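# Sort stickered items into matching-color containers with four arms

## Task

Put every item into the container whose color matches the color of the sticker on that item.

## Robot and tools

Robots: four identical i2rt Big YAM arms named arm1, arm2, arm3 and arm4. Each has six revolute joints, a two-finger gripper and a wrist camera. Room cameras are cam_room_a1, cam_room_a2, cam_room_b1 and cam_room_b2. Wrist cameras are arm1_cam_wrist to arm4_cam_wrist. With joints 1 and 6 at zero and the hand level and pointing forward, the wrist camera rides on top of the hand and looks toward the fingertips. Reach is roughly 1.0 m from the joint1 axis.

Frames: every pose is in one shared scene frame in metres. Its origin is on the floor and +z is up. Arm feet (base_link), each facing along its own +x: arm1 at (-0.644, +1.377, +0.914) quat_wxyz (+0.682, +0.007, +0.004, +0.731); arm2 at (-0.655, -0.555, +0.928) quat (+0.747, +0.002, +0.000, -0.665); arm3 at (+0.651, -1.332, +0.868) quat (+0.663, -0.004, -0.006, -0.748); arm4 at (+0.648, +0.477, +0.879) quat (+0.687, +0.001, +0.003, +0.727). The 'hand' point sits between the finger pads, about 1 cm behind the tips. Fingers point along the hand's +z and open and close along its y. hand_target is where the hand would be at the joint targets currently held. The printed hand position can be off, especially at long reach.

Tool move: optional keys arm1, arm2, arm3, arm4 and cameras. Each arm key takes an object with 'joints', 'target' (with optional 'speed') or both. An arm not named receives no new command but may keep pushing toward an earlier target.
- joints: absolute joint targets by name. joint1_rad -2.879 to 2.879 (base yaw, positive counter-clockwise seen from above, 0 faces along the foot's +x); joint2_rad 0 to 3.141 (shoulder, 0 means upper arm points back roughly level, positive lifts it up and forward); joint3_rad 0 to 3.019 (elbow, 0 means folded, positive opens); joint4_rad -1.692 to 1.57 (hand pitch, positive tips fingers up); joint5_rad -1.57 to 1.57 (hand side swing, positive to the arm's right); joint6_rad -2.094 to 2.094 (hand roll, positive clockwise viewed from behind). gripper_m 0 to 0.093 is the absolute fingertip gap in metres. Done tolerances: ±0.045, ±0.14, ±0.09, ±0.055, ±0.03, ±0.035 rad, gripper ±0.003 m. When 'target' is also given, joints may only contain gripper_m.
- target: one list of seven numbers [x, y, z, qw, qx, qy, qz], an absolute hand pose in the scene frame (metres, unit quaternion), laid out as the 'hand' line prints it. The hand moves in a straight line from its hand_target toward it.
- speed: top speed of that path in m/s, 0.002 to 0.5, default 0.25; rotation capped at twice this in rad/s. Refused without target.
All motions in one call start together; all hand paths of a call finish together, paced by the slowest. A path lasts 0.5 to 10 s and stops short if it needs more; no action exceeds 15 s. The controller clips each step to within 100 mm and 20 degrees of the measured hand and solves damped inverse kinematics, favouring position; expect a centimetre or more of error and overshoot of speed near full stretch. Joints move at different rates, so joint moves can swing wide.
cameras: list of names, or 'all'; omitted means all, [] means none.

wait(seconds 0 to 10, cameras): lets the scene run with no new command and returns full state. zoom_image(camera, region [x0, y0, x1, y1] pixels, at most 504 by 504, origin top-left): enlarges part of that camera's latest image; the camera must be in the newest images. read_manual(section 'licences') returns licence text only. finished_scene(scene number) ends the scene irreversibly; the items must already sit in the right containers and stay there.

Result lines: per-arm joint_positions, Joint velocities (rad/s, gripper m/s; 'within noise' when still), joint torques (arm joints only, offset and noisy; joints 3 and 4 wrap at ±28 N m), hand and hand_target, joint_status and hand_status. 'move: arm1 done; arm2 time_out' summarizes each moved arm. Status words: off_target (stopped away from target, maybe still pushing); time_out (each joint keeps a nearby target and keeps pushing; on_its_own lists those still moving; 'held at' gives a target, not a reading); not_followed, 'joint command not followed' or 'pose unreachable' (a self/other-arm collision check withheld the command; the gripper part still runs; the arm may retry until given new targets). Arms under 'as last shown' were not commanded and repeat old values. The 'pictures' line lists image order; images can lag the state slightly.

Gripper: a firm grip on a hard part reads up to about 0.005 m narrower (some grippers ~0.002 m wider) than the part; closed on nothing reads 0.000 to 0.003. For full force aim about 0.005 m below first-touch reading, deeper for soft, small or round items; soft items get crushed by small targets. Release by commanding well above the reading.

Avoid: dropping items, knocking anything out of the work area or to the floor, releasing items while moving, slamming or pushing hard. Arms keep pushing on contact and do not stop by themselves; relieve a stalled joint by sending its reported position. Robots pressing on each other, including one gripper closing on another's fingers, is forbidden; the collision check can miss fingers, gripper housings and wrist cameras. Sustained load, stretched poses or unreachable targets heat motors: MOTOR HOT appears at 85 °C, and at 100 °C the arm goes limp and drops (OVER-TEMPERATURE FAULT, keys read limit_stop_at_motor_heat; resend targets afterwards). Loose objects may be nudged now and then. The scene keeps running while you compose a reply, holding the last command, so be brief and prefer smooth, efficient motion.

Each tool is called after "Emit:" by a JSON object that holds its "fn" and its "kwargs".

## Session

Emit:
{"fn": "move", "kwargs": {}}

Scene clock: 0.00 s.
Joint torques (N m): no reading
Motor temperatures (°C): arm1=[20 23 26 23 21 21 21] | arm2=[23 24 25 22 22 20 23] | arm3=[24 23 23 23 24 23 23] | arm4=[22 21 23 22 24 21 24]
Heat: arm1: hottest joint3_rad 26 °C; arm2: hottest joint3_rad 25 °C; arm3: hottest joint1_rad 24 °C; arm4: hottest joint5_rad 24 °C.
Joint velocities: within noise
arm1.joint_positions: joint1_rad=+0.263 joint2_rad=+0.541 joint3_rad=+1.448 joint4_rad=-1.274 joint5_rad=+0.156 joint6_rad=+0.460 gripper_m=+0.09396
arm1.joint_status: not commanded
arm1.hand: x=-0.6722 y=+1.5689 z=+1.5123 quat_wxyz=(-0.269, +0.505, -0.648, -0.503) (m; scene frame)
arm1.hand_target: x=-0.6707 y=+1.5650 z=+1.5243 quat_wxyz=(-0.273, +0.499, -0.642, -0.514) (m; scene frame)
arm1.hand_status: not commanded
arm2.joint_positions: joint1_rad=+0.198 joint2_rad=+0.259 joint3_rad=+1.632 joint4_rad=-1.245 joint5_rad=-0.167 joint6_rad=+0.724 gripper_m=+0.09396
arm2.joint_status: not commanded
arm2.hand: x=-0.6328 y=-0.5393 z=+1.6268 quat_wxyz=(-0.736, -0.518, -0.413, +0.142) (m; scene frame)
arm2.hand_target: x=-0.6348 y=-0.5332 z=+1.6300 quat_wxyz=(-0.741, -0.512, -0.410, +0.144) (m; scene frame)
arm2.hand_status: not commanded
arm3.joint_positions: joint1_rad=-0.202 joint2_rad=+0.522 joint3_rad=+1.369 joint4_rad=-1.376 joint5_rad=-0.141 joint6_rad=+0.009 gripper_m=+0.09396
arm3.joint_status: not commanded
arm3.hand: x=+0.6122 y=-1.5130 z=+1.4112 quat_wxyz=(-0.346, -0.682, -0.528, +0.369) (m; scene frame)
arm3.hand_target: x=+0.6130 y=-1.5103 z=+1.4212 quat_wxyz=(-0.352, -0.676, -0.525, +0.378) (m; scene frame)
arm3.hand_status: not commanded
arm4.joint_positions: joint1_rad=+0.128 joint2_rad=+0.492 joint3_rad=+1.422 joint4_rad=-1.388 joint5_rad=-0.180 joint6_rad=-0.624 gripper_m=+0.09396
arm4.joint_status: not commanded
arm4.hand: x=+0.5903 y=+0.6373 z=+1.4468 quat_wxyz=(-0.401, +0.802, -0.272, -0.348) (m; scene frame)
arm4.hand_target: x=+0.5910 y=+0.6334 z=+1.4564 quat_wxyz=(-0.410, +0.797, -0.269, -0.353) (m; scene frame)
arm4.hand_status: not commanded
pictures: arm1_cam_wrist, arm2_cam_wrist, arm3_cam_wrist, arm4_cam_wrist, cam_room_a1, cam_room_a2, cam_room_b1, cam_room_b2
Images, in order (width x height): arm1_cam_wrist 672x504, arm2_cam_wrist 672x504, arm3_cam_wrist 672x504, arm4_cam_wrist 672x504, cam_room_a1 672x504, cam_room_a2 672x504, cam_room_b1 672x504, cam_room_b2 672x504.

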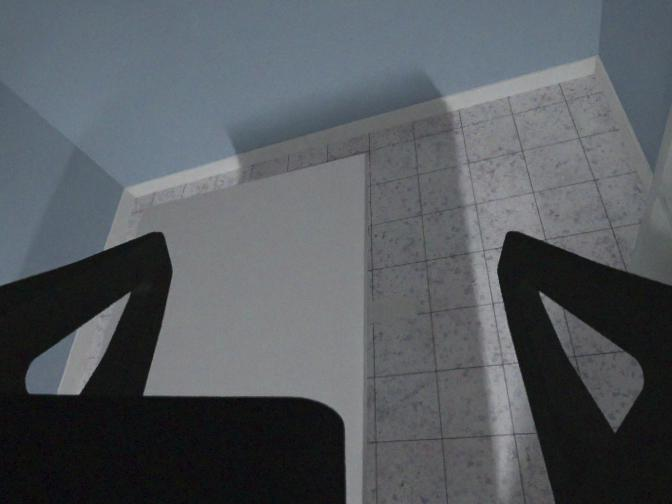

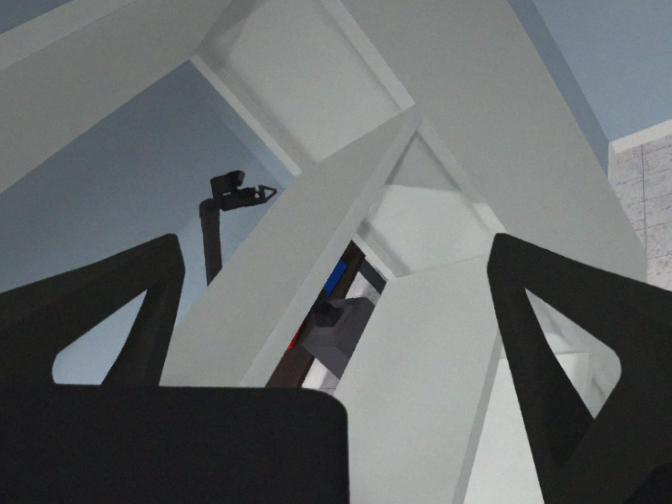

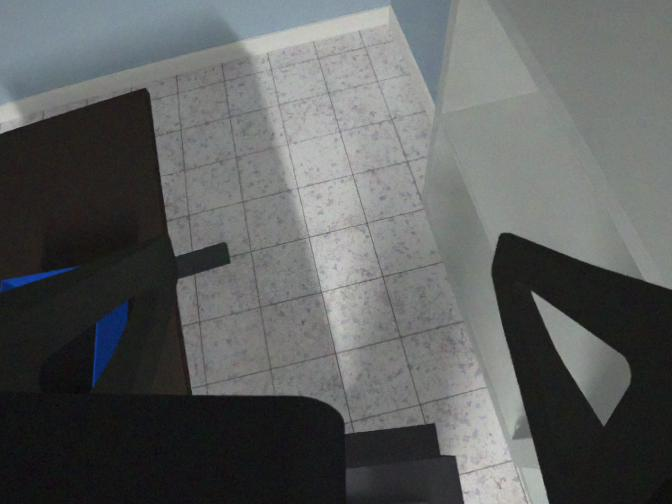

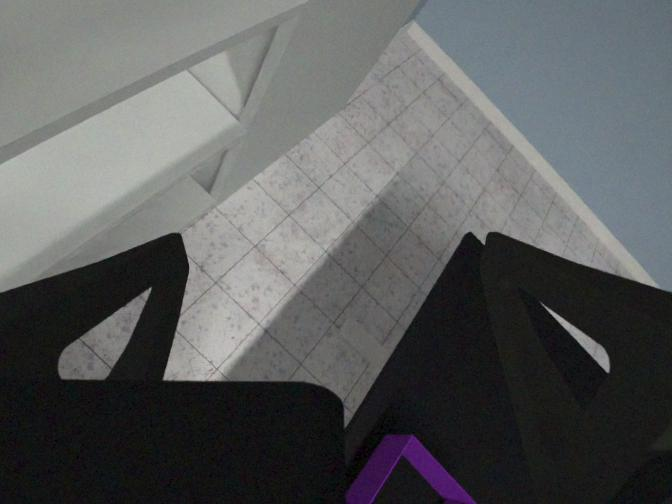

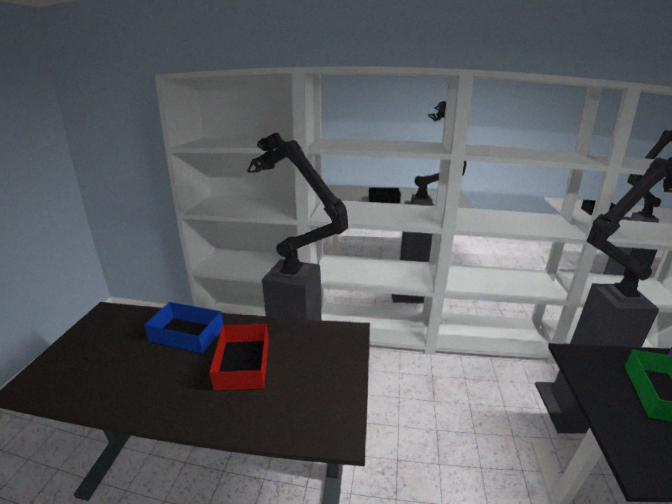

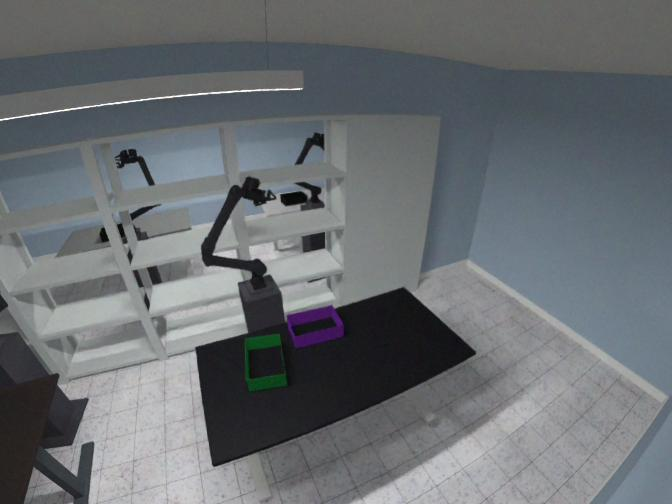

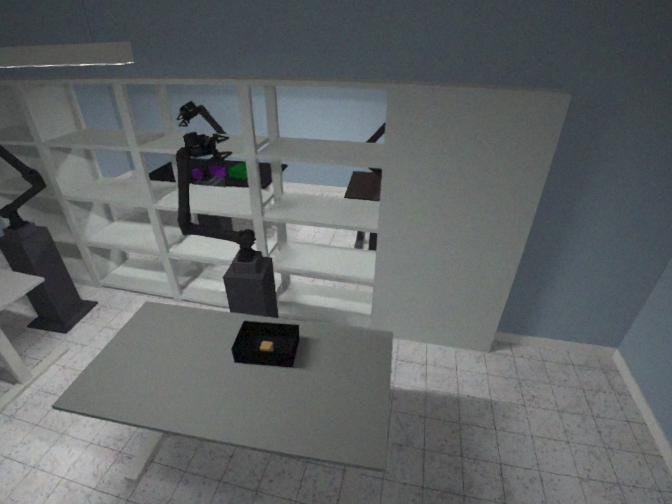

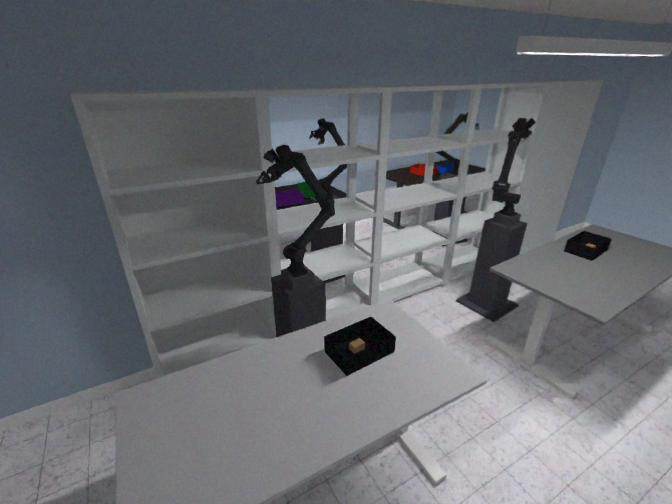

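Emit:
{"fn": "move", "kwargs": {"arm1": {"joints":{"joint1_rad":1.6,"joint2_rad":1.5,"joint3_rad":1.5,"joint4_rad":-0.95,"joint5_rad":0,"joint6_rad":0}}, "arm2": {"joints":{"joint1_rad":-1.6,"joint2_rad":1.5,"joint3_rad":1.5,"joint4_rad":-0.95,"joint5_rad":0,"joint6_rad":0}}, "arm3": {"joints":{"joint1_rad":1.6,"joint2_rad":1.45,"joint3_rad":1.6,"joint4_rad":-1.1,"joint5_rad":0,"joint6_rad":0}}, "arm4": {"joints":{"joint1_rad":-1.5,"joint2_rad":1.45,"joint3_rad":1.6,"joint4_rad":-1.1,"joint5_rad":0,"joint6_rad":0}}, "cameras": ["arm1_cam_wrist","arm2_cam_wrist","arm3_cam_wrist","arm4_cam_wrist"]}}

Scene clock: 8.30 s.
Joint torques (N m): arm1=[-3.19 -12.34 13.81 1.59 0.09 -0.02] | arm2=[1.44 -16.09 12.34 2.09 -0.05 -0.08] | arm3=[1.14 -14.04 11.34 1.21 0.13 -0.11] | arm4=[1.26 -15.21 11.36 1.09 0.04 0.13]
Motor temperatures (°C): arm1=[20 23 27 23 21 21 21] | arm2=[23 24 26 22 22 20 23] | arm3=[24 23 24 23 24 23 23] | arm4=[22 22 24 22 24 21 24]
Heat: arm1: hottest joint3_rad 27 °C; arm2: hottest joint3_rad 26 °C; arm3: hottest joint1_rad 24 °C; arm4: hottest joint3_rad 24 °C.
move: arm1 done; arm2 done; arm3 done; arm4 done
Joint velocities: within noise
arm1.joint_positions: joint1_rad=+1.610 joint2_rad=+1.519 joint3_rad=+1.475 joint4_rad=-0.958 joint5_rad=-0.002 joint6_rad=+0.006 gripper_m=+0.09398
arm1.joint_status: all done
arm1.hand: x=-1.2199 y=+1.3140 z=+1.2109 quat_wxyz=(+0.015, +0.956, +0.049, -0.287) (m; scene frame)
arm1.hand_target: x=-1.2237 y=+1.3196 z=+1.2360 quat_wxyz=(+0.013, +0.949, +0.047, -0.312) (m; scene frame)
arm1.hand_status: not commanded
arm2.joint_positions: joint1_rad=-1.609 joint2_rad=+1.501 joint3_rad=+1.493 joint4_rad=-0.954 joint5_rad=+0.000 joint6_rad=+0.015 gripper_m=+0.09399
arm2.joint_status: all done
arm2.hand: x=-1.2396 y=-0.6020 z=+1.2348 quat_wxyz=(-0.012, -0.954, -0.031, +0.298) (m; scene frame)
arm2.hand_target: x=-1.2412 y=-0.6073 z=+1.2398 quat_wxyz=(-0.012, -0.952, -0.042, +0.304) (m; scene frame)
arm2.hand_status: not commanded
arm3.joint_positions: joint1_rad=+1.598 joint2_rad=+1.447 joint3_rad=+1.582 joint4_rad=-1.101 joint5_rad=-0.002 joint6_rad=+0.005 gripper_m=+0.09398
arm3.joint_status: all done
arm3.hand: x=+1.2090 y=-1.3790 z=+1.2323 quat_wxyz=(-0.298, -0.045, -0.953, +0.019) (m; scene frame)
arm3.hand_target: x=+1.2125 y=-1.3786 z=+1.2403 quat_wxyz=(-0.306, -0.042, -0.951, +0.020) (m; scene frame)
arm3.hand_status: not commanded
arm4.joint_positions: joint1_rad=-1.505 joint2_rad=+1.455 joint3_rad=+1.569 joint4_rad=-1.103 joint5_rad=+0.001 joint6_rad=-0.011 gripper_m=+0.09398
arm4.joint_status: all done
arm4.hand: x=+1.2054 y=+0.5459 z=+1.2289 quat_wxyz=(-0.284, +0.064, -0.957, -0.014) (m; scene frame)
arm4.hand_target: x=+1.2095 y=+0.5497 z=+1.2479 quat_wxyz=(-0.303, +0.061, -0.951, -0.018) (m; scene frame)
arm4.hand_status: not commanded
pictures: arm1_cam_wrist, arm2_cam_wrist, arm3_cam_wrist, arm4_cam_wrist
Images, in order (width x height): arm1_cam_wrist 672x504, arm2_cam_wrist 672x504, arm3_cam_wrist 672x504, arm4_cam_wrist 672x504.

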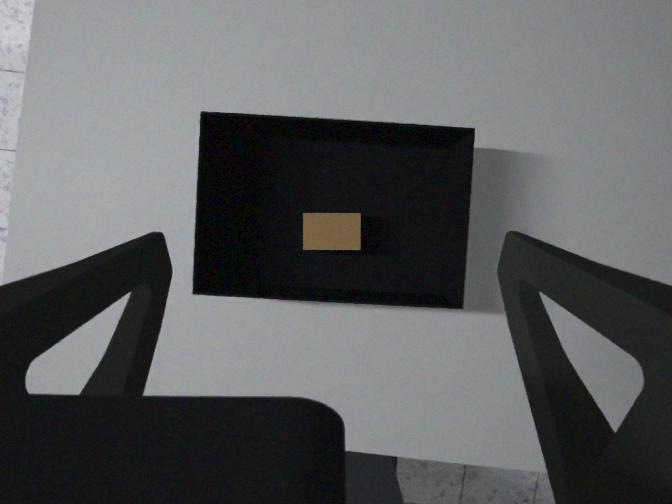

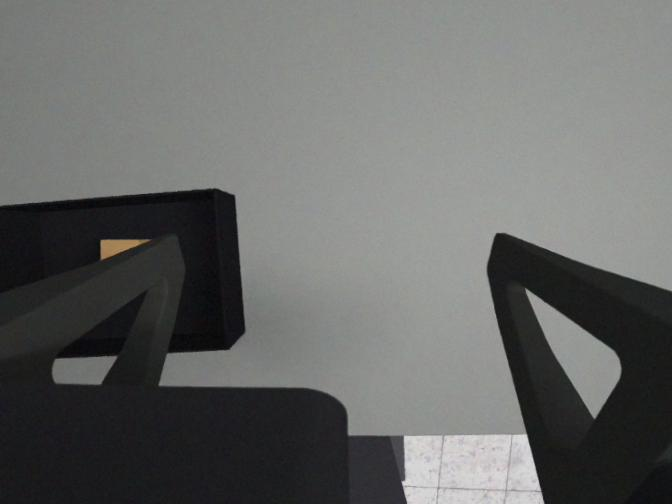

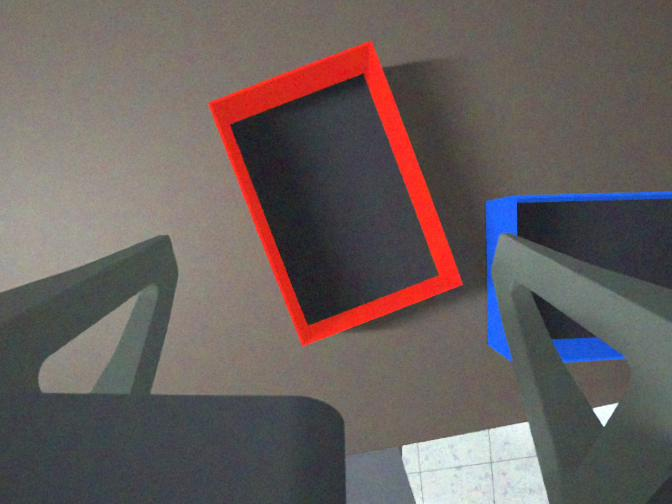

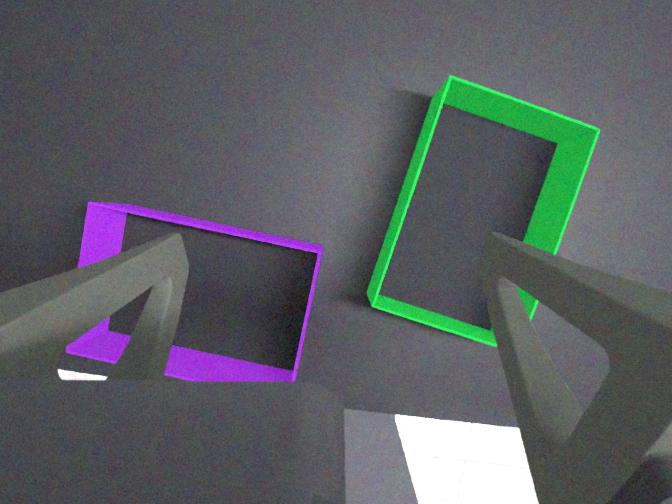

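Emit:
{"fn": "wait", "kwargs": {"seconds": 0, "cameras": ["cam_room_a1","cam_room_a2","cam_room_b1","cam_room_b2"]}}

Emit:
{"fn": "zoom_image", "kwargs": {"camera": "cam_room_b2", "region": [310, 310, 410, 385]}}

Emit:
{"fn": "zoom_image", "kwargs": {"camera": "cam_room_b1", "region": [220, 310, 320, 385]}}

Emit:
{"fn": "zoom_image", "kwargs": {"camera": "cam_room_b2", "region": [550, 220, 630, 280]}}

Scene clock: 13.03 s.
Joint torques (N m): arm1=[-3.19 -12.63 13.79 1.51 0.09 -0.06] | arm2=[1.32 -15.97 12.36 2.04 -0.05 -0.07] | arm3=[1.32 -14.27 11.3 1.21 0.14 -0.11] | arm4=[1.14 -15.85 11.54 1.06 0.08 0.11]
Motor temperatures (°C): arm1=[20 23 28 23 21 21 21] | arm2=[23 24 27 22 22 20 23] | arm3=[24 23 25 23 24 23 23] | arm4=[22 22 24 22 24 21 24]
Heat: arm1: hottest joint3_rad 28 °C; arm2: hottest joint3_rad 27 °C; arm3: hottest joint3_rad 25 °C; arm4: hottest joint3_rad 24 °C.
Joint velocities: within noise
arm1.joint_positions: joint1_rad=+1.610 joint2_rad=+1.519 joint3_rad=+1.475 joint4_rad=-0.958 joint5_rad=-0.002 joint6_rad=+0.006 gripper_m=+0.09398
arm1.joint_status: all done
arm1.hand: x=-1.2199 y=+1.3140 z=+1.2109 quat_wxyz=(+0.015, +0.956, +0.049, -0.287) (m; scene frame)
arm1.hand_target: x=-1.2237 y=+1.3196 z=+1.2360 quat_wxyz=(+0.013, +0.949, +0.047, -0.312) (m; scene frame)
arm1.hand_status: not commanded
arm2.joint_positions: joint1_rad=-1.609 joint2_rad=+1.501 joint3_rad=+1.493 joint4_rad=-0.954 joint5_rad=+0.000 joint6_rad=+0.014 gripper_m=+0.09399
arm2.joint_status: all done
arm2.hand: x=-1.2396 y=-0.6020 z=+1.2348 quat_wxyz=(-0.012, -0.954, -0.031, +0.298) (m; scene frame)
arm2.hand_target: x=-1.2412 y=-0.6073 z=+1.2398 quat_wxyz=(-0.012, -0.952, -0.042, +0.304) (m; scene frame)
arm2.hand_status: not commanded
arm3.joint_positions: joint1_rad=+1.598 joint2_rad=+1.447 joint3_rad=+1.582 joint4_rad=-1.101 joint5_rad=-0.002 joint6_rad=+0.005 gripper_m=+0.09398
arm3.joint_status: all done
arm3.hand: x=+1.2090 y=-1.3790 z=+1.2323 quat_wxyz=(-0.298, -0.045, -0.953, +0.019) (m; scene frame)
arm3.hand_target: x=+1.2125 y=-1.3786 z=+1.2403 quat_wxyz=(-0.306, -0.042, -0.951, +0.020) (m; scene frame)
arm3.hand_status: not commanded
arm4.joint_positions: joint1_rad=-1.505 joint2_rad=+1.455 joint3_rad=+1.569 joint4_rad=-1.103 joint5_rad=+0.001 joint6_rad=-0.011 gripper_m=+0.09398
arm4.joint_status: all done
arm4.hand: x=+1.2054 y=+0.5459 z=+1.2289 quat_wxyz=(-0.284, +0.064, -0.957, -0.014) (m; scene frame)
arm4.hand_target: x=+1.2095 y=+0.5497 z=+1.2479 quat_wxyz=(-0.303, +0.061, -0.951, -0.018) (m; scene frame)
arm4.hand_status: not commanded
pictures: cam_room_a1, cam_room_a2, cam_room_b1, cam_room_b2
Images, in order (width x height): cam_room_a1 672x504, cam_room_a2 672x504, cam_room_b1 672x504, cam_room_b2 672x504.

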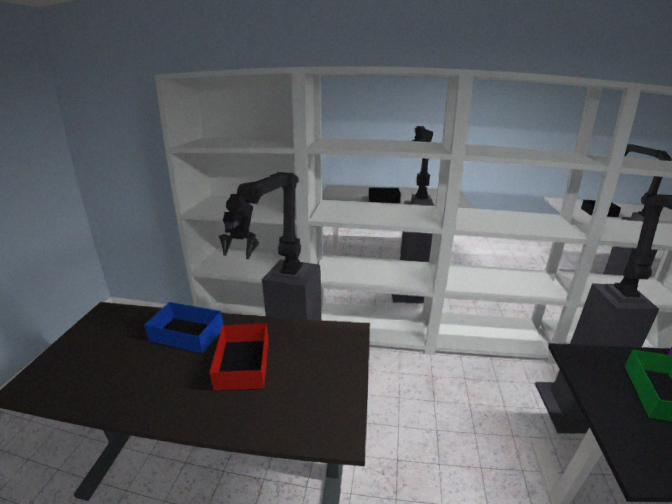

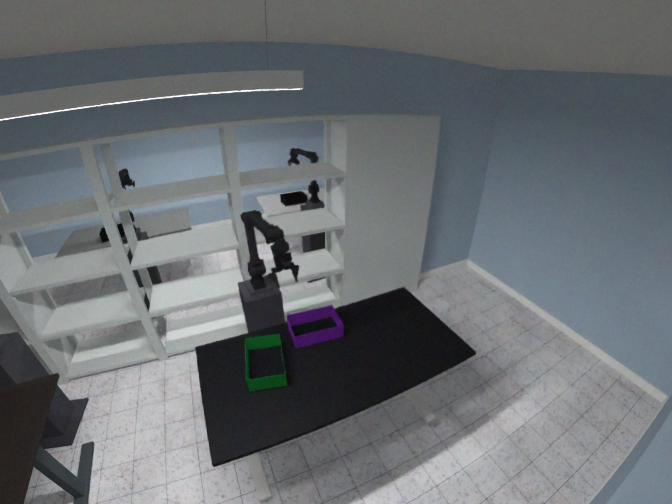

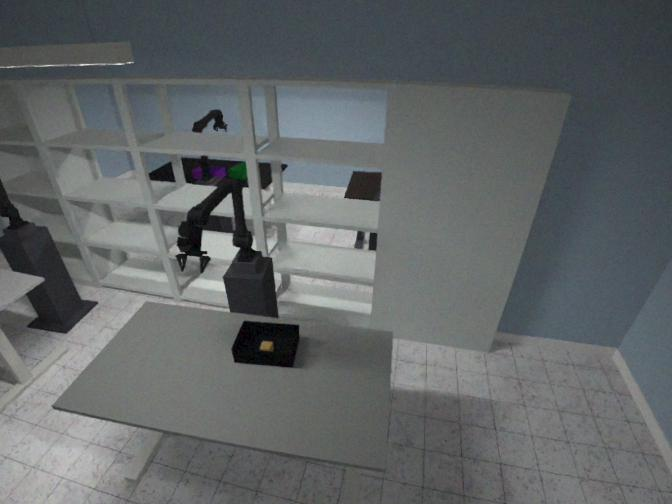

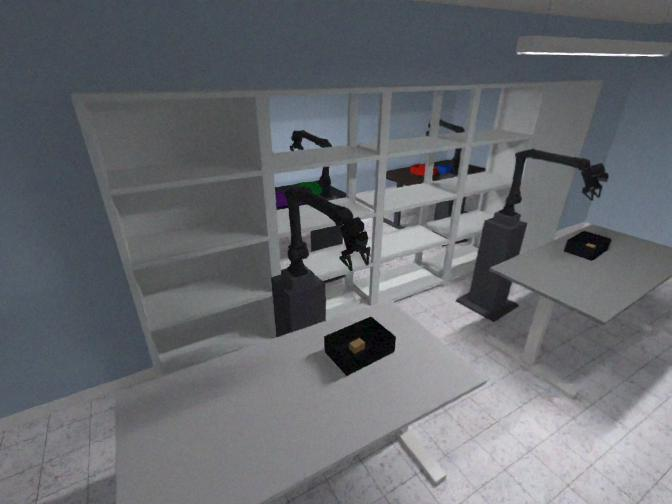

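Scaled by 5.040.

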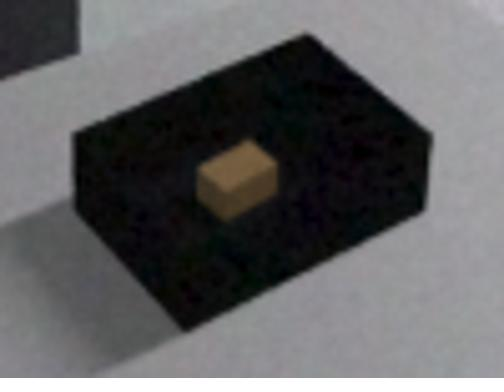

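Scaled by 5.040.

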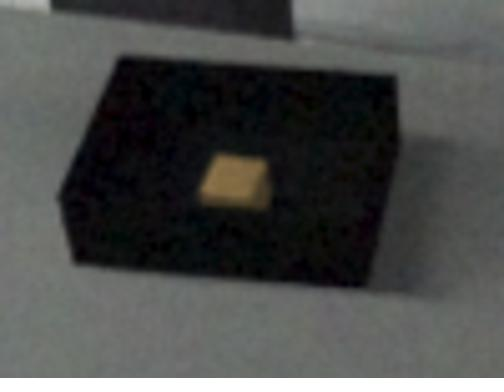

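Scaled by 6.300.

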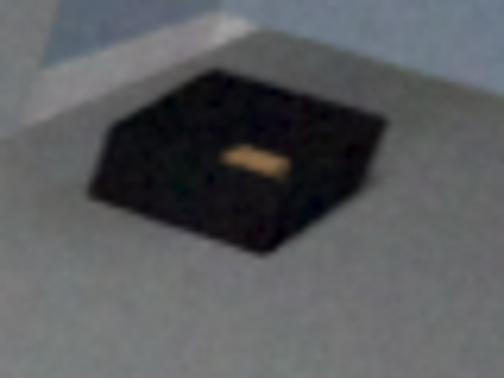

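Emit:
{"fn": "move", "kwargs": {"arm1": {"target":[-1.18,1.318,0.95,-0.0095,-0.9833,-0.0541,0.1733],"speed":0.4}, "arm2": {"target":[-1.152,-0.865,0.95,-0.0091,-0.9834,-0.0515,0.1734],"speed":0.4}, "arm3": {"joints":{"joint1_rad":-1.986,"joint2_rad":0.9,"joint3_rad":1.0,"joint4_rad":-0.95}}, "arm4": {"joints":{"joint1_rad":0.904,"joint2_rad":0.9,"joint3_rad":1.0,"joint4_rad":-0.95}}, "cameras": ["arm1_cam_wrist","arm2_cam_wrist"]}}

Scene clock: 42.33 s.
Joint torques (N m): arm1=[-1.49 -12.86 9.78 1.43 -0.04 -0.04] | arm2=[0.09 -18.49 11.03 1.88 0.32 0.21] | arm3=[0.67 -6.48 9.65 1.51 -0.07 -0.1] | arm4=[0.73 -5.3 9.76 1.43 0.13 0.13]
Motor temperatures (°C): arm1=[20 24 31 23 21 21 21] | arm2=[23 24 31 22 22 20 23] | arm3=[24 24 28 23 24 23 23] | arm4=[22 22 28 22 24 21 24]
Heat: arm1: hottest joint3_rad 31 °C; arm2: hottest joint3_rad 31 °C; arm3: hottest joint3_rad 28 °C; arm4: hottest joint3_rad 28 °C.
move: arm1 off_target; arm2 off_target; arm3 done; arm4 done
Joint velocities: within noise
arm1.joint_positions: joint1_rad=+1.610 joint2_rad=+1.753 joint3_rad=+1.089 joint4_rad=-0.601 joint5_rad=-0.002 joint6_rad=+0.006 gripper_m=+0.09398
arm1.joint_status: not commanded
arm1.hand: x=-1.1721 y=+1.3201 z=+0.9428 quat_wxyz=(+0.008, +0.986, +0.051, -0.159) (m; scene frame)
arm1.hand_target: x=-1.1800 y=+1.3181 z=+0.9503 quat_wxyz=(+0.009, +0.983, +0.054, -0.173) (m; scene frame)
arm1.hand_status: off_target (0.011 m and 1.7 deg from the pose sent, 0.264 m and 13.4 deg at the start)
arm2.joint_positions: joint1_rad=-1.075 joint2_rad=+1.857 joint3_rad=+1.233 joint4_rad=-0.666 joint5_rad=+0.160 joint6_rad=+0.461 gripper_m=+0.09399
arm2.joint_status: not commanded
arm2.hand: x=-1.1385 y=-0.8614 z=+0.9434 quat_wxyz=(-0.002, -0.985, -0.064, +0.159) (m; scene frame)
arm2.hand_target: x=-1.1517 y=-0.8647 z=+0.9503 quat_wxyz=(-0.009, -0.983, -0.052, +0.173) (m; scene frame)
arm2.hand_status: off_target (0.015 m and 2.3 deg from the pose sent, 0.397 m and 14.9 deg at the start)
arm3.joint_positions: joint1_rad=-1.978 joint2_rad=+0.909 joint3_rad=+1.003 joint4_rad=-0.955 joint5_rad=+0.002 joint6_rad=+0.005 gripper_m=+0.09402
arm3.joint_status: all done
arm3.hand: x=+0.3201 y=-1.1334 z=+1.1848 quat_wxyz=(+0.085, -0.905, +0.250, +0.333) (m; scene frame)
arm3.hand_target: x=+0.3225 y=-1.1317 z=+1.1872 quat_wxyz=(+0.087, -0.903, +0.250, +0.338) (m; scene frame)
arm3.hand_status: not commanded
arm4.joint_positions: joint1_rad=+0.904 joint2_rad=+0.903 joint3_rad=+0.995 joint4_rad=-0.962 joint5_rad=-0.001 joint6_rad=-0.011 gripper_m=+0.09401
arm4.joint_status: all done
arm4.hand: x=+0.3387 y=+0.6963 z=+1.1972 quat_wxyz=(-0.102, +0.897, -0.278, -0.329) (m; scene frame)
arm4.hand_target: x=+0.3367 y=+0.6979 z=+1.2026 quat_wxyz=(-0.104, +0.892, -0.282, -0.338) (m; scene frame)
arm4.hand_status: not commanded
pictures: arm1_cam_wrist, arm2_cam_wrist
Images, in order (width x height): arm1_cam_wrist 672x504, arm2_cam_wrist 672x504.

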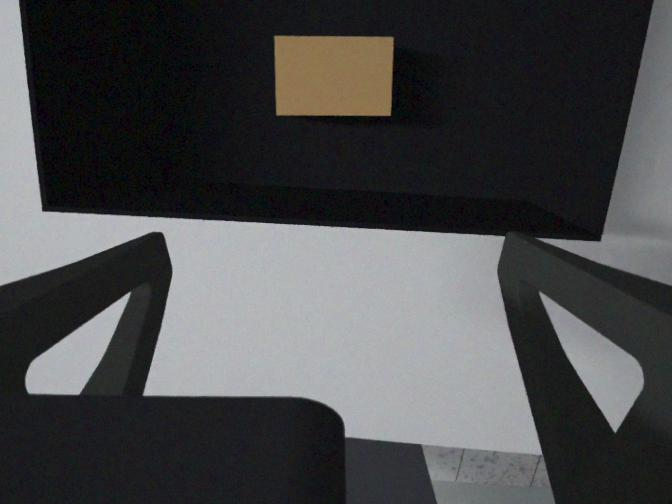

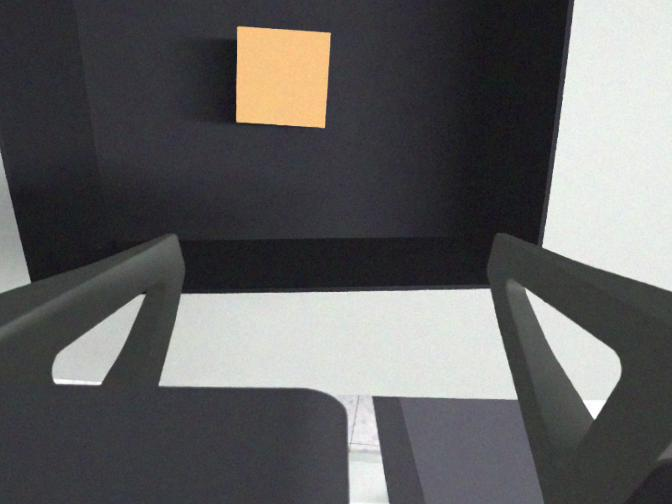

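Emit:
{"fn": "move", "kwargs": {"arm1": {"target":[-1.223,1.314,0.855,-0.0095,-0.9833,-0.0541,0.1733],"speed":0.3}, "arm2": {"target":[-1.19,-0.901,0.855,-0.0068,-0.984,-0.0387,0.1735],"speed":0.3}, "cameras": ["arm1_cam_wrist","arm2_cam_wrist"]}}

Scene clock: 53.83 s.
Joint torques (N m): arm1=[-2.02 -15.44 11.11 1.32 0 -0.05] | arm2=[1.44 -21.25 11.81 1.73 0.36 0.21] | arm3=[0.85 -6.42 9.63 1.52 -0.08 -0.1] | arm4=[0.79 -5.48 9.68 1.43 0.14 0.14]
Motor temperatures (°C): arm1=[20 24 31 23 21 21 21] | arm2=[23 25 30 22 22 20 23] | arm3=[24 24 28 23 24 23 23] | arm4=[22 22 30 22 24 21 24]
Heat: arm1: hottest joint3_rad 31 °C; arm2: hottest joint3_rad 30 °C; arm3: hottest joint3_rad 28 °C; arm4: hottest joint3_rad 30 °C.
move: arm1 off_target; arm2 off_target
Joint velocities: within noise
arm1.joint_positions: joint1_rad=+1.610 joint2_rad=+2.017 joint3_rad=+1.131 joint4_rad=-0.423 joint5_rad=-0.002 joint6_rad=+0.006 gripper_m=+0.09398
arm1.joint_status: not commanded
arm1.hand: x=-1.1937 y=+1.3183 z=+0.8319 quat_wxyz=(+0.007, +0.989, +0.051, -0.138) (m; scene frame)
arm1.hand_target: x=-1.2216 y=+1.3143 z=+0.8561 quat_wxyz=(+0.009, +0.983, +0.054, -0.173) (m; scene frame)
arm1.hand_status: off_target (0.038 m and 4.2 deg from the pose sent, 0.102 m and 1.7 deg at the start)
arm2.joint_positions: joint1_rad=-1.075 joint2_rad=+2.119 joint3_rad=+1.347 joint4_rad=-0.545 joint5_rad=+0.172 joint6_rad=+0.502 gripper_m=+0.09399
arm2.joint_status: not commanded
arm2.hand: x=-1.1723 y=-0.8826 z=+0.8421 quat_wxyz=(+0.007, -0.988, -0.044, +0.151) (m; scene frame)
arm2.hand_target: x=-1.1890 y=-0.9005 z=+0.8558 quat_wxyz=(-0.007, -0.984, -0.039, +0.173) (m; scene frame)
arm2.hand_status: off_target (0.029 m and 3.1 deg from the pose sent, 0.110 m and 3.4 deg at the start)
arm3, arm4: as last shown
pictures: arm1_cam_wrist, arm2_cam_wrist
Images, in order (width x height): arm1_cam_wrist 672x504, arm2_cam_wrist 672x504.

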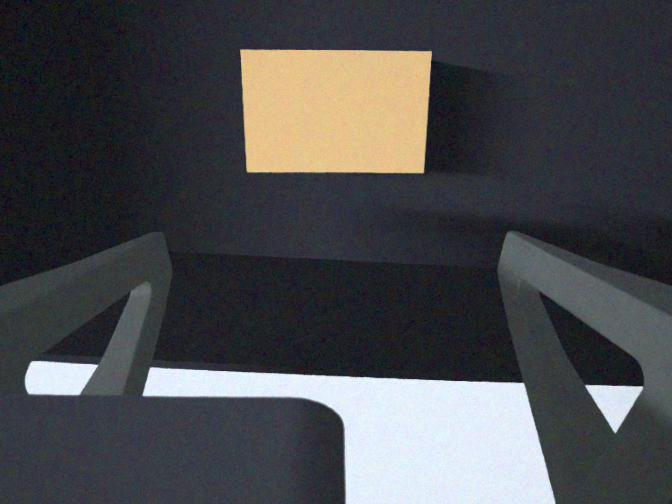

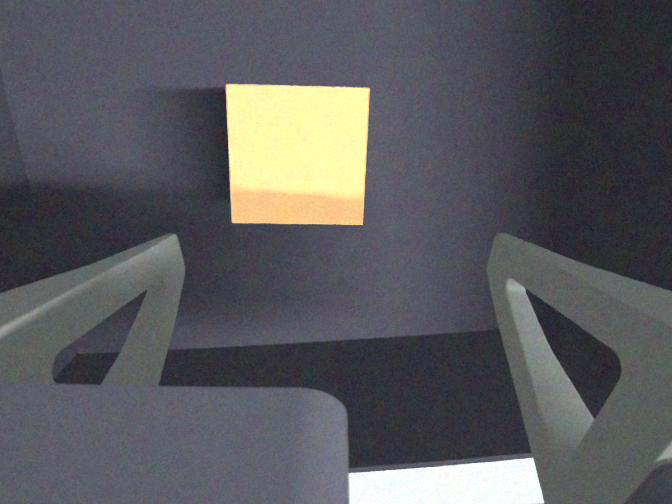

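Emit:
{"fn": "move", "kwargs": {"arm1": {"target":[-1.242,1.313,0.76,-0.0095,-0.9833,-0.0541,0.1733],"speed":0.2}, "arm2": {"target":[-1.199,-0.917,0.758,-0.0068,-0.984,-0.0387,0.1735],"speed":0.2}, "cameras": ["arm1_cam_wrist","arm2_cam_wrist"]}}

Scene clock: 66.10 s.
Joint torques (N m): arm1=[-1.49 -16.03 9.37 1.35 -0.03 0.01] | arm2=[1.38 -21.66 10.55 1.83 0.36 0.21] | arm3=[0.73 -6.3 9.65 1.51 -0.07 -0.11] | arm4=[0.73 -5.54 9.78 1.48 0.11 0.13]
Motor temperatures (°C): arm1=[20 25 32 23 21 21 21] | arm2=[23 25 31 22 22 20 23] | arm3=[24 24 28 23 24 23 23] | arm4=[22 22 32 22 24 21 24]
Heat: arm1: hottest joint3_rad 32 °C; arm2: hottest joint3_rad 31 °C; arm3: hottest joint3_rad 28 °C; arm4: hottest joint3_rad 32 °C.
move: arm1 off_target; arm2 off_target
Joint velocities: within noise
arm1.joint_positions: joint1_rad=+1.610 joint2_rad=+2.232 joint3_rad=+1.205 joint4_rad=-0.265 joint5_rad=-0.003 joint6_rad=+0.007 gripper_m=+0.09398
arm1.joint_status: not commanded
arm1.hand: x=-1.2161 y=+1.3160 z=+0.7471 quat_wxyz=(+0.008, +0.988, +0.050, -0.146) (m; scene frame)
arm1.hand_target: x=-1.2410 y=+1.3132 z=+0.7608 quat_wxyz=(+0.009, +0.983, +0.054, -0.173) (m; scene frame)
arm1.hand_status: off_target (0.029 m and 3.2 deg from the pose sent, 0.087 m and 4.2 deg at the start)
arm2.joint_positions: joint1_rad=-1.061 joint2_rad=+2.322 joint3_rad=+1.427 joint4_rad=-0.413 joint5_rad=+0.176 joint6_rad=+0.515 gripper_m=+0.09399
arm2.joint_status: not commanded
arm2.hand: x=-1.1848 y=-0.9007 z=+0.7543 quat_wxyz=(+0.004, -0.987, -0.044, +0.156) (m; scene frame)
arm2.hand_target: x=-1.1983 y=-0.9165 z=+0.7587 quat_wxyz=(-0.007, -0.984, -0.039, +0.173) (m; scene frame)
arm2.hand_status: off_target (0.022 m and 2.5 deg from the pose sent, 0.095 m and 3.2 deg at the start)
arm3, arm4: as last shown
pictures: arm1_cam_wrist, arm2_cam_wrist
Images, in order (width x height): arm1_cam_wrist 672x504, arm2_cam_wrist 672x504.

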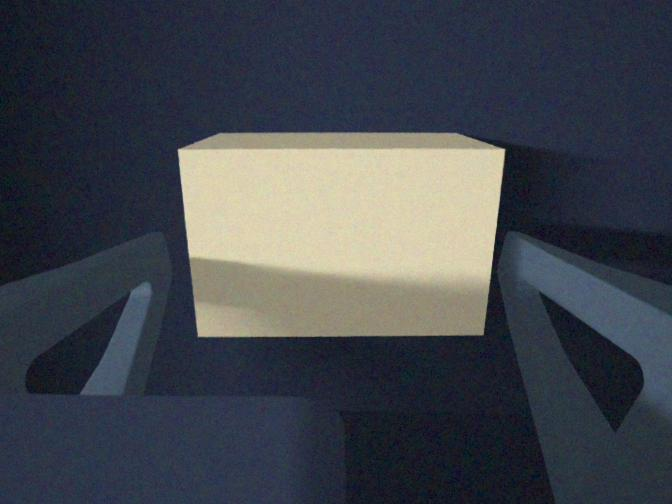

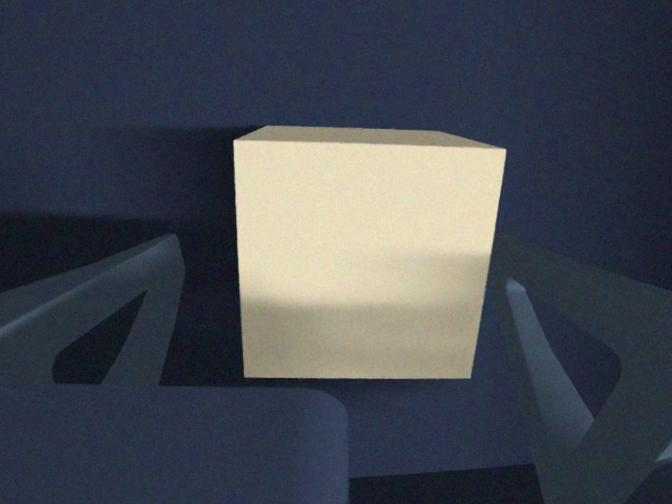

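Emit:
{"fn": "move", "kwargs": {"arm1": {"joints":{"gripper_m":0.057}}, "arm2": {"joints":{"gripper_m":0.042}}, "cameras": []}}

Emit:
{"fn": "move", "kwargs": {"arm1": {"target":[-1.2,1.32,0.95,-0.0095,-0.9833,-0.0541,0.1733]}, "arm2": {"target":[-1.17,-0.89,0.95,-0.0068,-0.984,-0.0387,0.1735]}, "cameras": ["arm1_cam_wrist","arm2_cam_wrist","cam_room_b1","cam_room_b2","cam_room_a1","cam_room_a2"]}}

Emit:
{"fn": "zoom_image", "kwargs": {"camera": "cam_room_b1", "region": [220, 270, 320, 345]}}

Emit:
{"fn": "zoom_image", "kwargs": {"camera": "cam_room_b2", "region": [310, 270, 410, 345]}}

Scene clock: 80.90 s.
Joint torques (N m): arm1=[-2.08 -15.91 9.57 1.47 -0.04 -0.03] | arm2=[1.49 -21.54 10.5 1.85 0.3 0.18] | arm3=[0.79 -6.24 9.63 1.52 -0.07 -0.11] | arm4=[1.08 -5.6 9.76 1.55 0.13 0.11]
Motor temperatures (°C): arm1=[20 25 32 23 21 21 21] | arm2=[23 27 31 22 22 20 23] | arm3=[24 24 28 23 24 23 23] | arm4=[22 22 33 22 24 21 24]
Heat: arm1: hottest joint3_rad 32 °C; arm2: hottest joint3_rad 31 °C; arm3: hottest joint3_rad 28 °C; arm4: hottest joint3_rad 33 °C.
move: arm1 off_target; arm2 off_target
Joint velocities: within noise
arm1.joint_positions: joint1_rad=+1.610 joint2_rad=+2.232 joint3_rad=+1.205 joint4_rad=-0.265 joint5_rad=-0.003 joint6_rad=+0.007 gripper_m=+0.06875
arm1.joint_status: gripper_m off_target (ended at +0.06877, target +0.05700)
arm1.hand: x=-1.2162 y=+1.3161 z=+0.7471 quat_wxyz=(+0.008, +0.988, +0.050, -0.146) (m; scene frame)
arm1.hand_target: x=-1.2409 y=+1.3132 z=+0.7608 quat_wxyz=(+0.009, +0.983, +0.054, -0.173) (m; scene frame)
arm1.hand_status: not commanded
arm2.joint_positions: joint1_rad=-1.061 joint2_rad=+2.322 joint3_rad=+1.428 joint4_rad=-0.413 joint5_rad=+0.178 joint6_rad=+0.518 gripper_m=+0.05323
arm2.joint_status: gripper_m off_target (ended at +0.05325, target +0.04200)
arm2.hand: x=-1.1852 y=-0.9006 z=+0.7545 quat_wxyz=(+0.005, -0.987, -0.042, +0.157) (m; scene frame)
arm2.hand_target: x=-1.1983 y=-0.9164 z=+0.7586 quat_wxyz=(-0.007, -0.984, -0.039, +0.173) (m; scene frame)
arm2.hand_status: not commanded
arm3, arm4: as last shown
pictures: none
No camera images: "cameras" was empty.

Scene clock: 82.43 s.
Joint torques (N m): arm1=[-2.37 -14.04 9.37 0.65 -0.06 -0.04] | arm2=[0.79 -20.48 8.84 0.88 0.2 0.11] | arm3=[0.85 -6.36 9.66 1.54 -0.07 -0.1] | arm4=[0.97 -5.66 9.62 1.46 0.12 0.12]
Motor temperatures (°C): arm1=[20 26 32 23 21 21 21] | arm2=[23 27 31 22 22 20 23] | arm3=[24 24 28 23 24 23 23] | arm4=[22 22 33 22 24 21 24]
Heat: arm1: hottest joint3_rad 32 °C; arm2: hottest joint3_rad 31 °C; arm3: hottest joint3_rad 28 °C; arm4: hottest joint3_rad 33 °C.
move: arm1 done; arm2 done
Joint velocities: within noise
arm1.joint_positions: joint1_rad=+1.610 joint2_rad=+1.797 joint3_rad=+1.158 joint4_rad=-0.598 joint5_rad=-0.005 joint6_rad=+0.001 gripper_m=+0.06875
arm1.joint_status: not commanded
arm1.hand: x=-1.1999 y=+1.3167 z=+0.9464 quat_wxyz=(+0.010, +0.983, +0.053, -0.173) (m; scene frame)
arm1.hand_target: x=-1.2000 y=+1.3201 z=+0.9499 quat_wxyz=(+0.009, +0.983, +0.054, -0.173) (m; scene frame)
arm1.hand_status: done (0.005 m and 0.1 deg from the pose sent, 0.203 m and 3.2 deg at the start)
arm2.joint_positions: joint1_rad=-1.061 joint2_rad=+1.928 joint3_rad=+1.372 joint4_rad=-0.688 joint5_rad=+0.178 joint6_rad=+0.518 gripper_m=+0.05323
arm2.joint_status: not commanded
arm2.hand: x=-1.1757 y=-0.8941 z=+0.9553 quat_wxyz=(-0.012, -0.982, -0.039, +0.183) (m; scene frame)
arm2.hand_target: x=-1.1701 y=-0.8899 z=+0.9501 quat_wxyz=(-0.007, -0.984, -0.039, +0.174) (m; scene frame)
arm2.hand_status: done (0.009 m and 1.2 deg from the pose sent, 0.196 m and 2.4 deg at the start)
arm3, arm4: as last shown
pictures: arm1_cam_wrist, arm2_cam_wrist, cam_room_a1, cam_room_a2, cam_room_b1, cam_room_b2
Images, in order (width x height): arm1_cam_wrist 672x504, arm2_cam_wrist 672x504, cam_room_a1 672x504, cam_room_a2 672x504, cam_room_b1 672x504, cam_room_b2 672x504.

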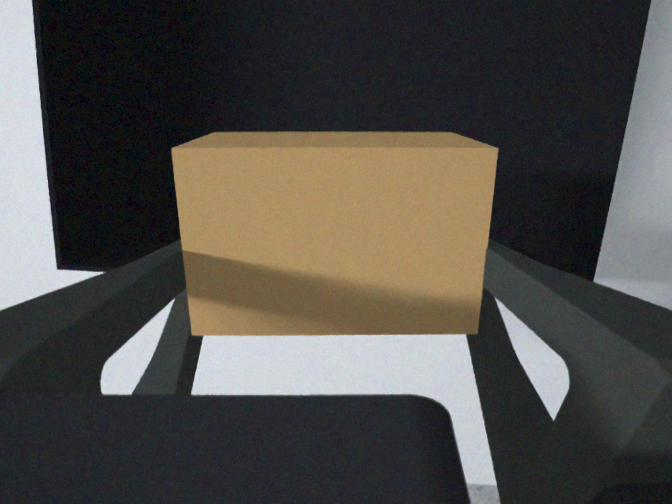

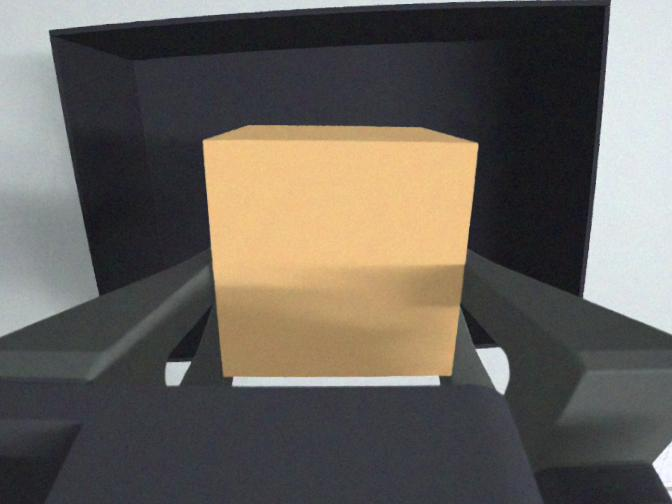

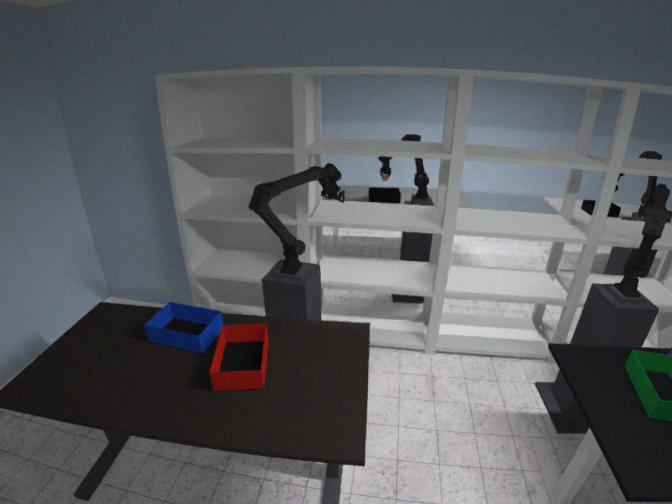

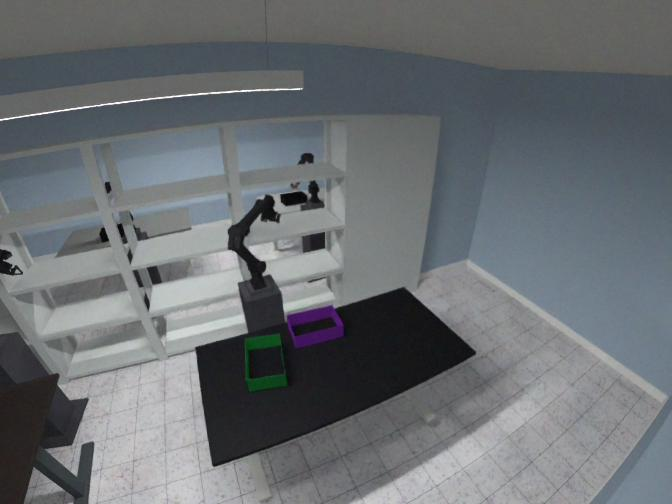

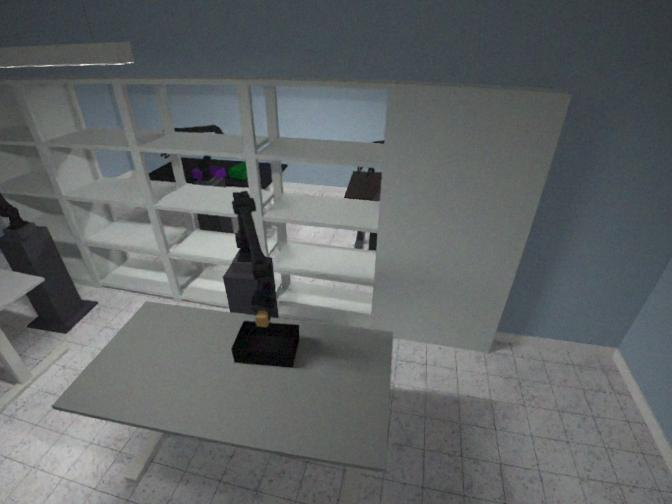

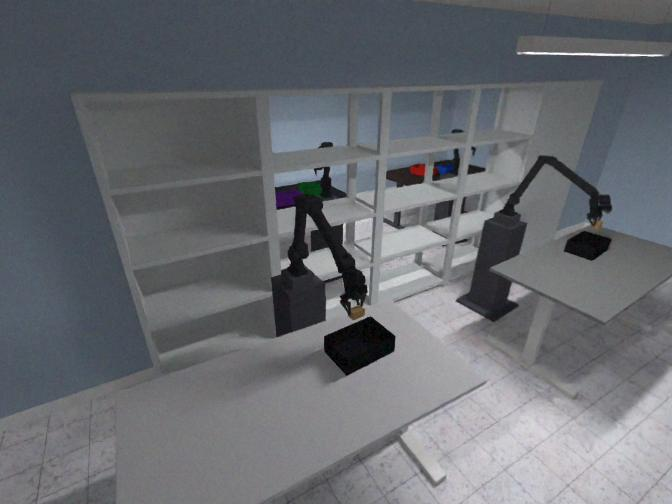

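Scaled by 5.040.

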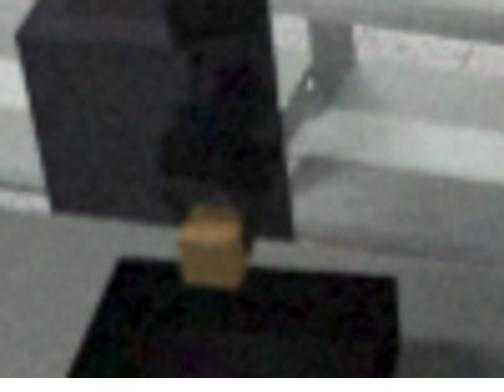

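Scaled by 5.040.

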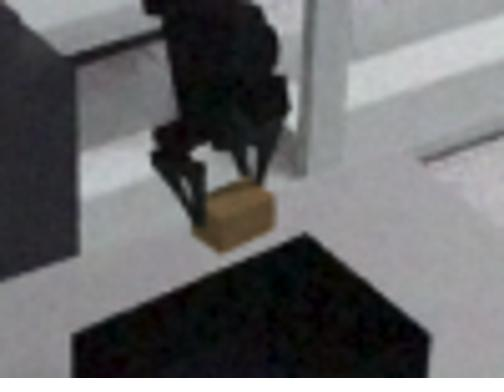

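Emit:
{"fn": "move", "kwargs": {"arm1": {"joints":{"joint2_rad":1.1,"joint3_rad":1.3,"joint4_rad":0.2,"joint5_rad":0,"joint6_rad":0}}, "arm2": {"joints":{"joint2_rad":1.1,"joint3_rad":1.3,"joint4_rad":0.2,"joint5_rad":0,"joint6_rad":0}}, "cameras": ["cam_room_b1","cam_room_b2"]}}

Scene clock: 91.33 s.
Joint torques (N m): arm1=[-2.84 -6.18 12.78 1.54 0.09 0.02] | arm2=[0.79 -9.11 12.56 2.52 -0.19 -0.08] | arm3=[0.73 -6.36 9.69 1.51 -0.07 -0.1] | arm4=[0.67 -5.71 9.52 1.54 0.12 0.12]
Motor temperatures (°C): arm1=[20 26 32 23 21 21 21] | arm2=[23 27 31 22 22 20 23] | arm3=[24 23 28 23 24 23 23] | arm4=[22 22 33 22 24 21 24]
Heat: arm1: hottest joint3_rad 32 °C; arm2: hottest joint3_rad 31 °C; arm3: hottest joint3_rad 28 °C; arm4: hottest joint3_rad 33 °C.
move: arm1 done; arm2 done
Joint velocities: within noise
arm1.joint_positions: joint1_rad=+1.610 joint2_rad=+1.110 joint3_rad=+1.287 joint4_rad=+0.194 joint5_rad=-0.002 joint6_rad=+0.001 gripper_m=+0.06875
arm1.joint_status: all done
arm1.hand: x=-1.1503 y=+1.3198 z=+1.5778 quat_wxyz=(+0.044, +0.558, +0.032, -0.828) (m; scene frame)
arm1.hand_target: x=-1.1423 y=+1.3244 z=+1.5921 quat_wxyz=(+0.041, +0.545, +0.029, -0.837) (m; scene frame)
arm1.hand_status: not commanded
arm2.joint_positions: joint1_rad=-1.061 joint2_rad=+1.099 joint3_rad=+1.290 joint4_rad=+0.193 joint5_rad=+0.003 joint6_rad=+0.014 gripper_m=+0.05323
arm2.joint_status: all done
arm2.hand: x=-1.0728 y=-0.8576 z=+1.5899 quat_wxyz=(-0.260, -0.535, -0.168, +0.787) (m; scene frame)
arm2.hand_target: x=-1.0712 y=-0.8571 z=+1.5967 quat_wxyz=(-0.256, -0.527, -0.171, +0.792) (m; scene frame)
arm2.hand_status: not commanded
arm3, arm4: as last shown
pictures: cam_room_b1, cam_room_b2
Images, in order (width x height): cam_room_b1 672x504, cam_room_b2 672x504.

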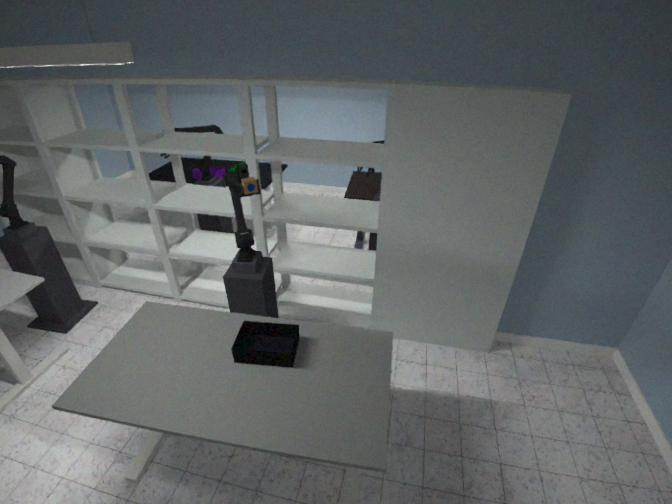

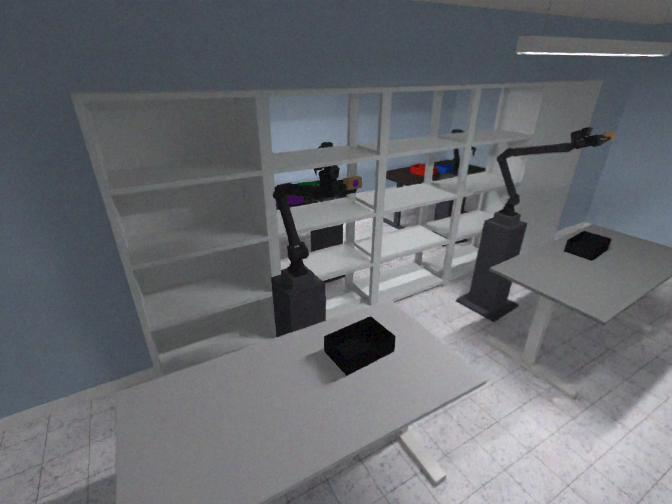

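Emit:
{"fn": "zoom_image", "kwargs": {"camera": "cam_room_b2", "region": [330, 165, 380, 202]}}

Emit:
{"fn": "zoom_image", "kwargs": {"camera": "cam_room_b1", "region": [225, 165, 285, 210]}}

Scaled by 10.080.

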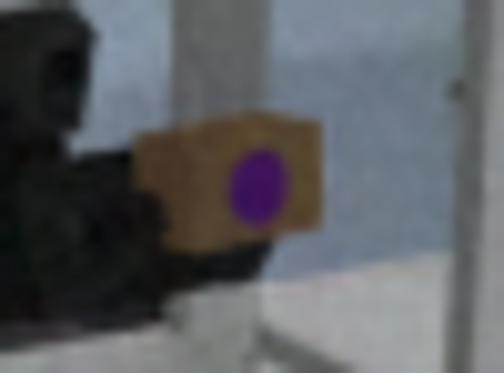

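Scaled by 8.400.

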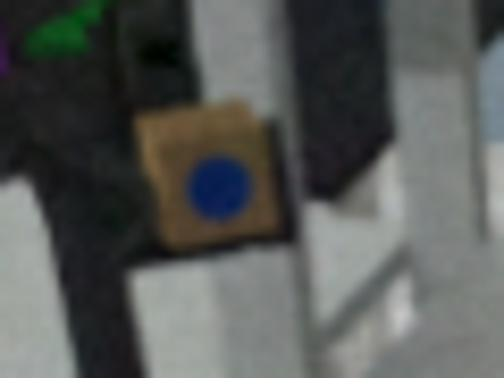

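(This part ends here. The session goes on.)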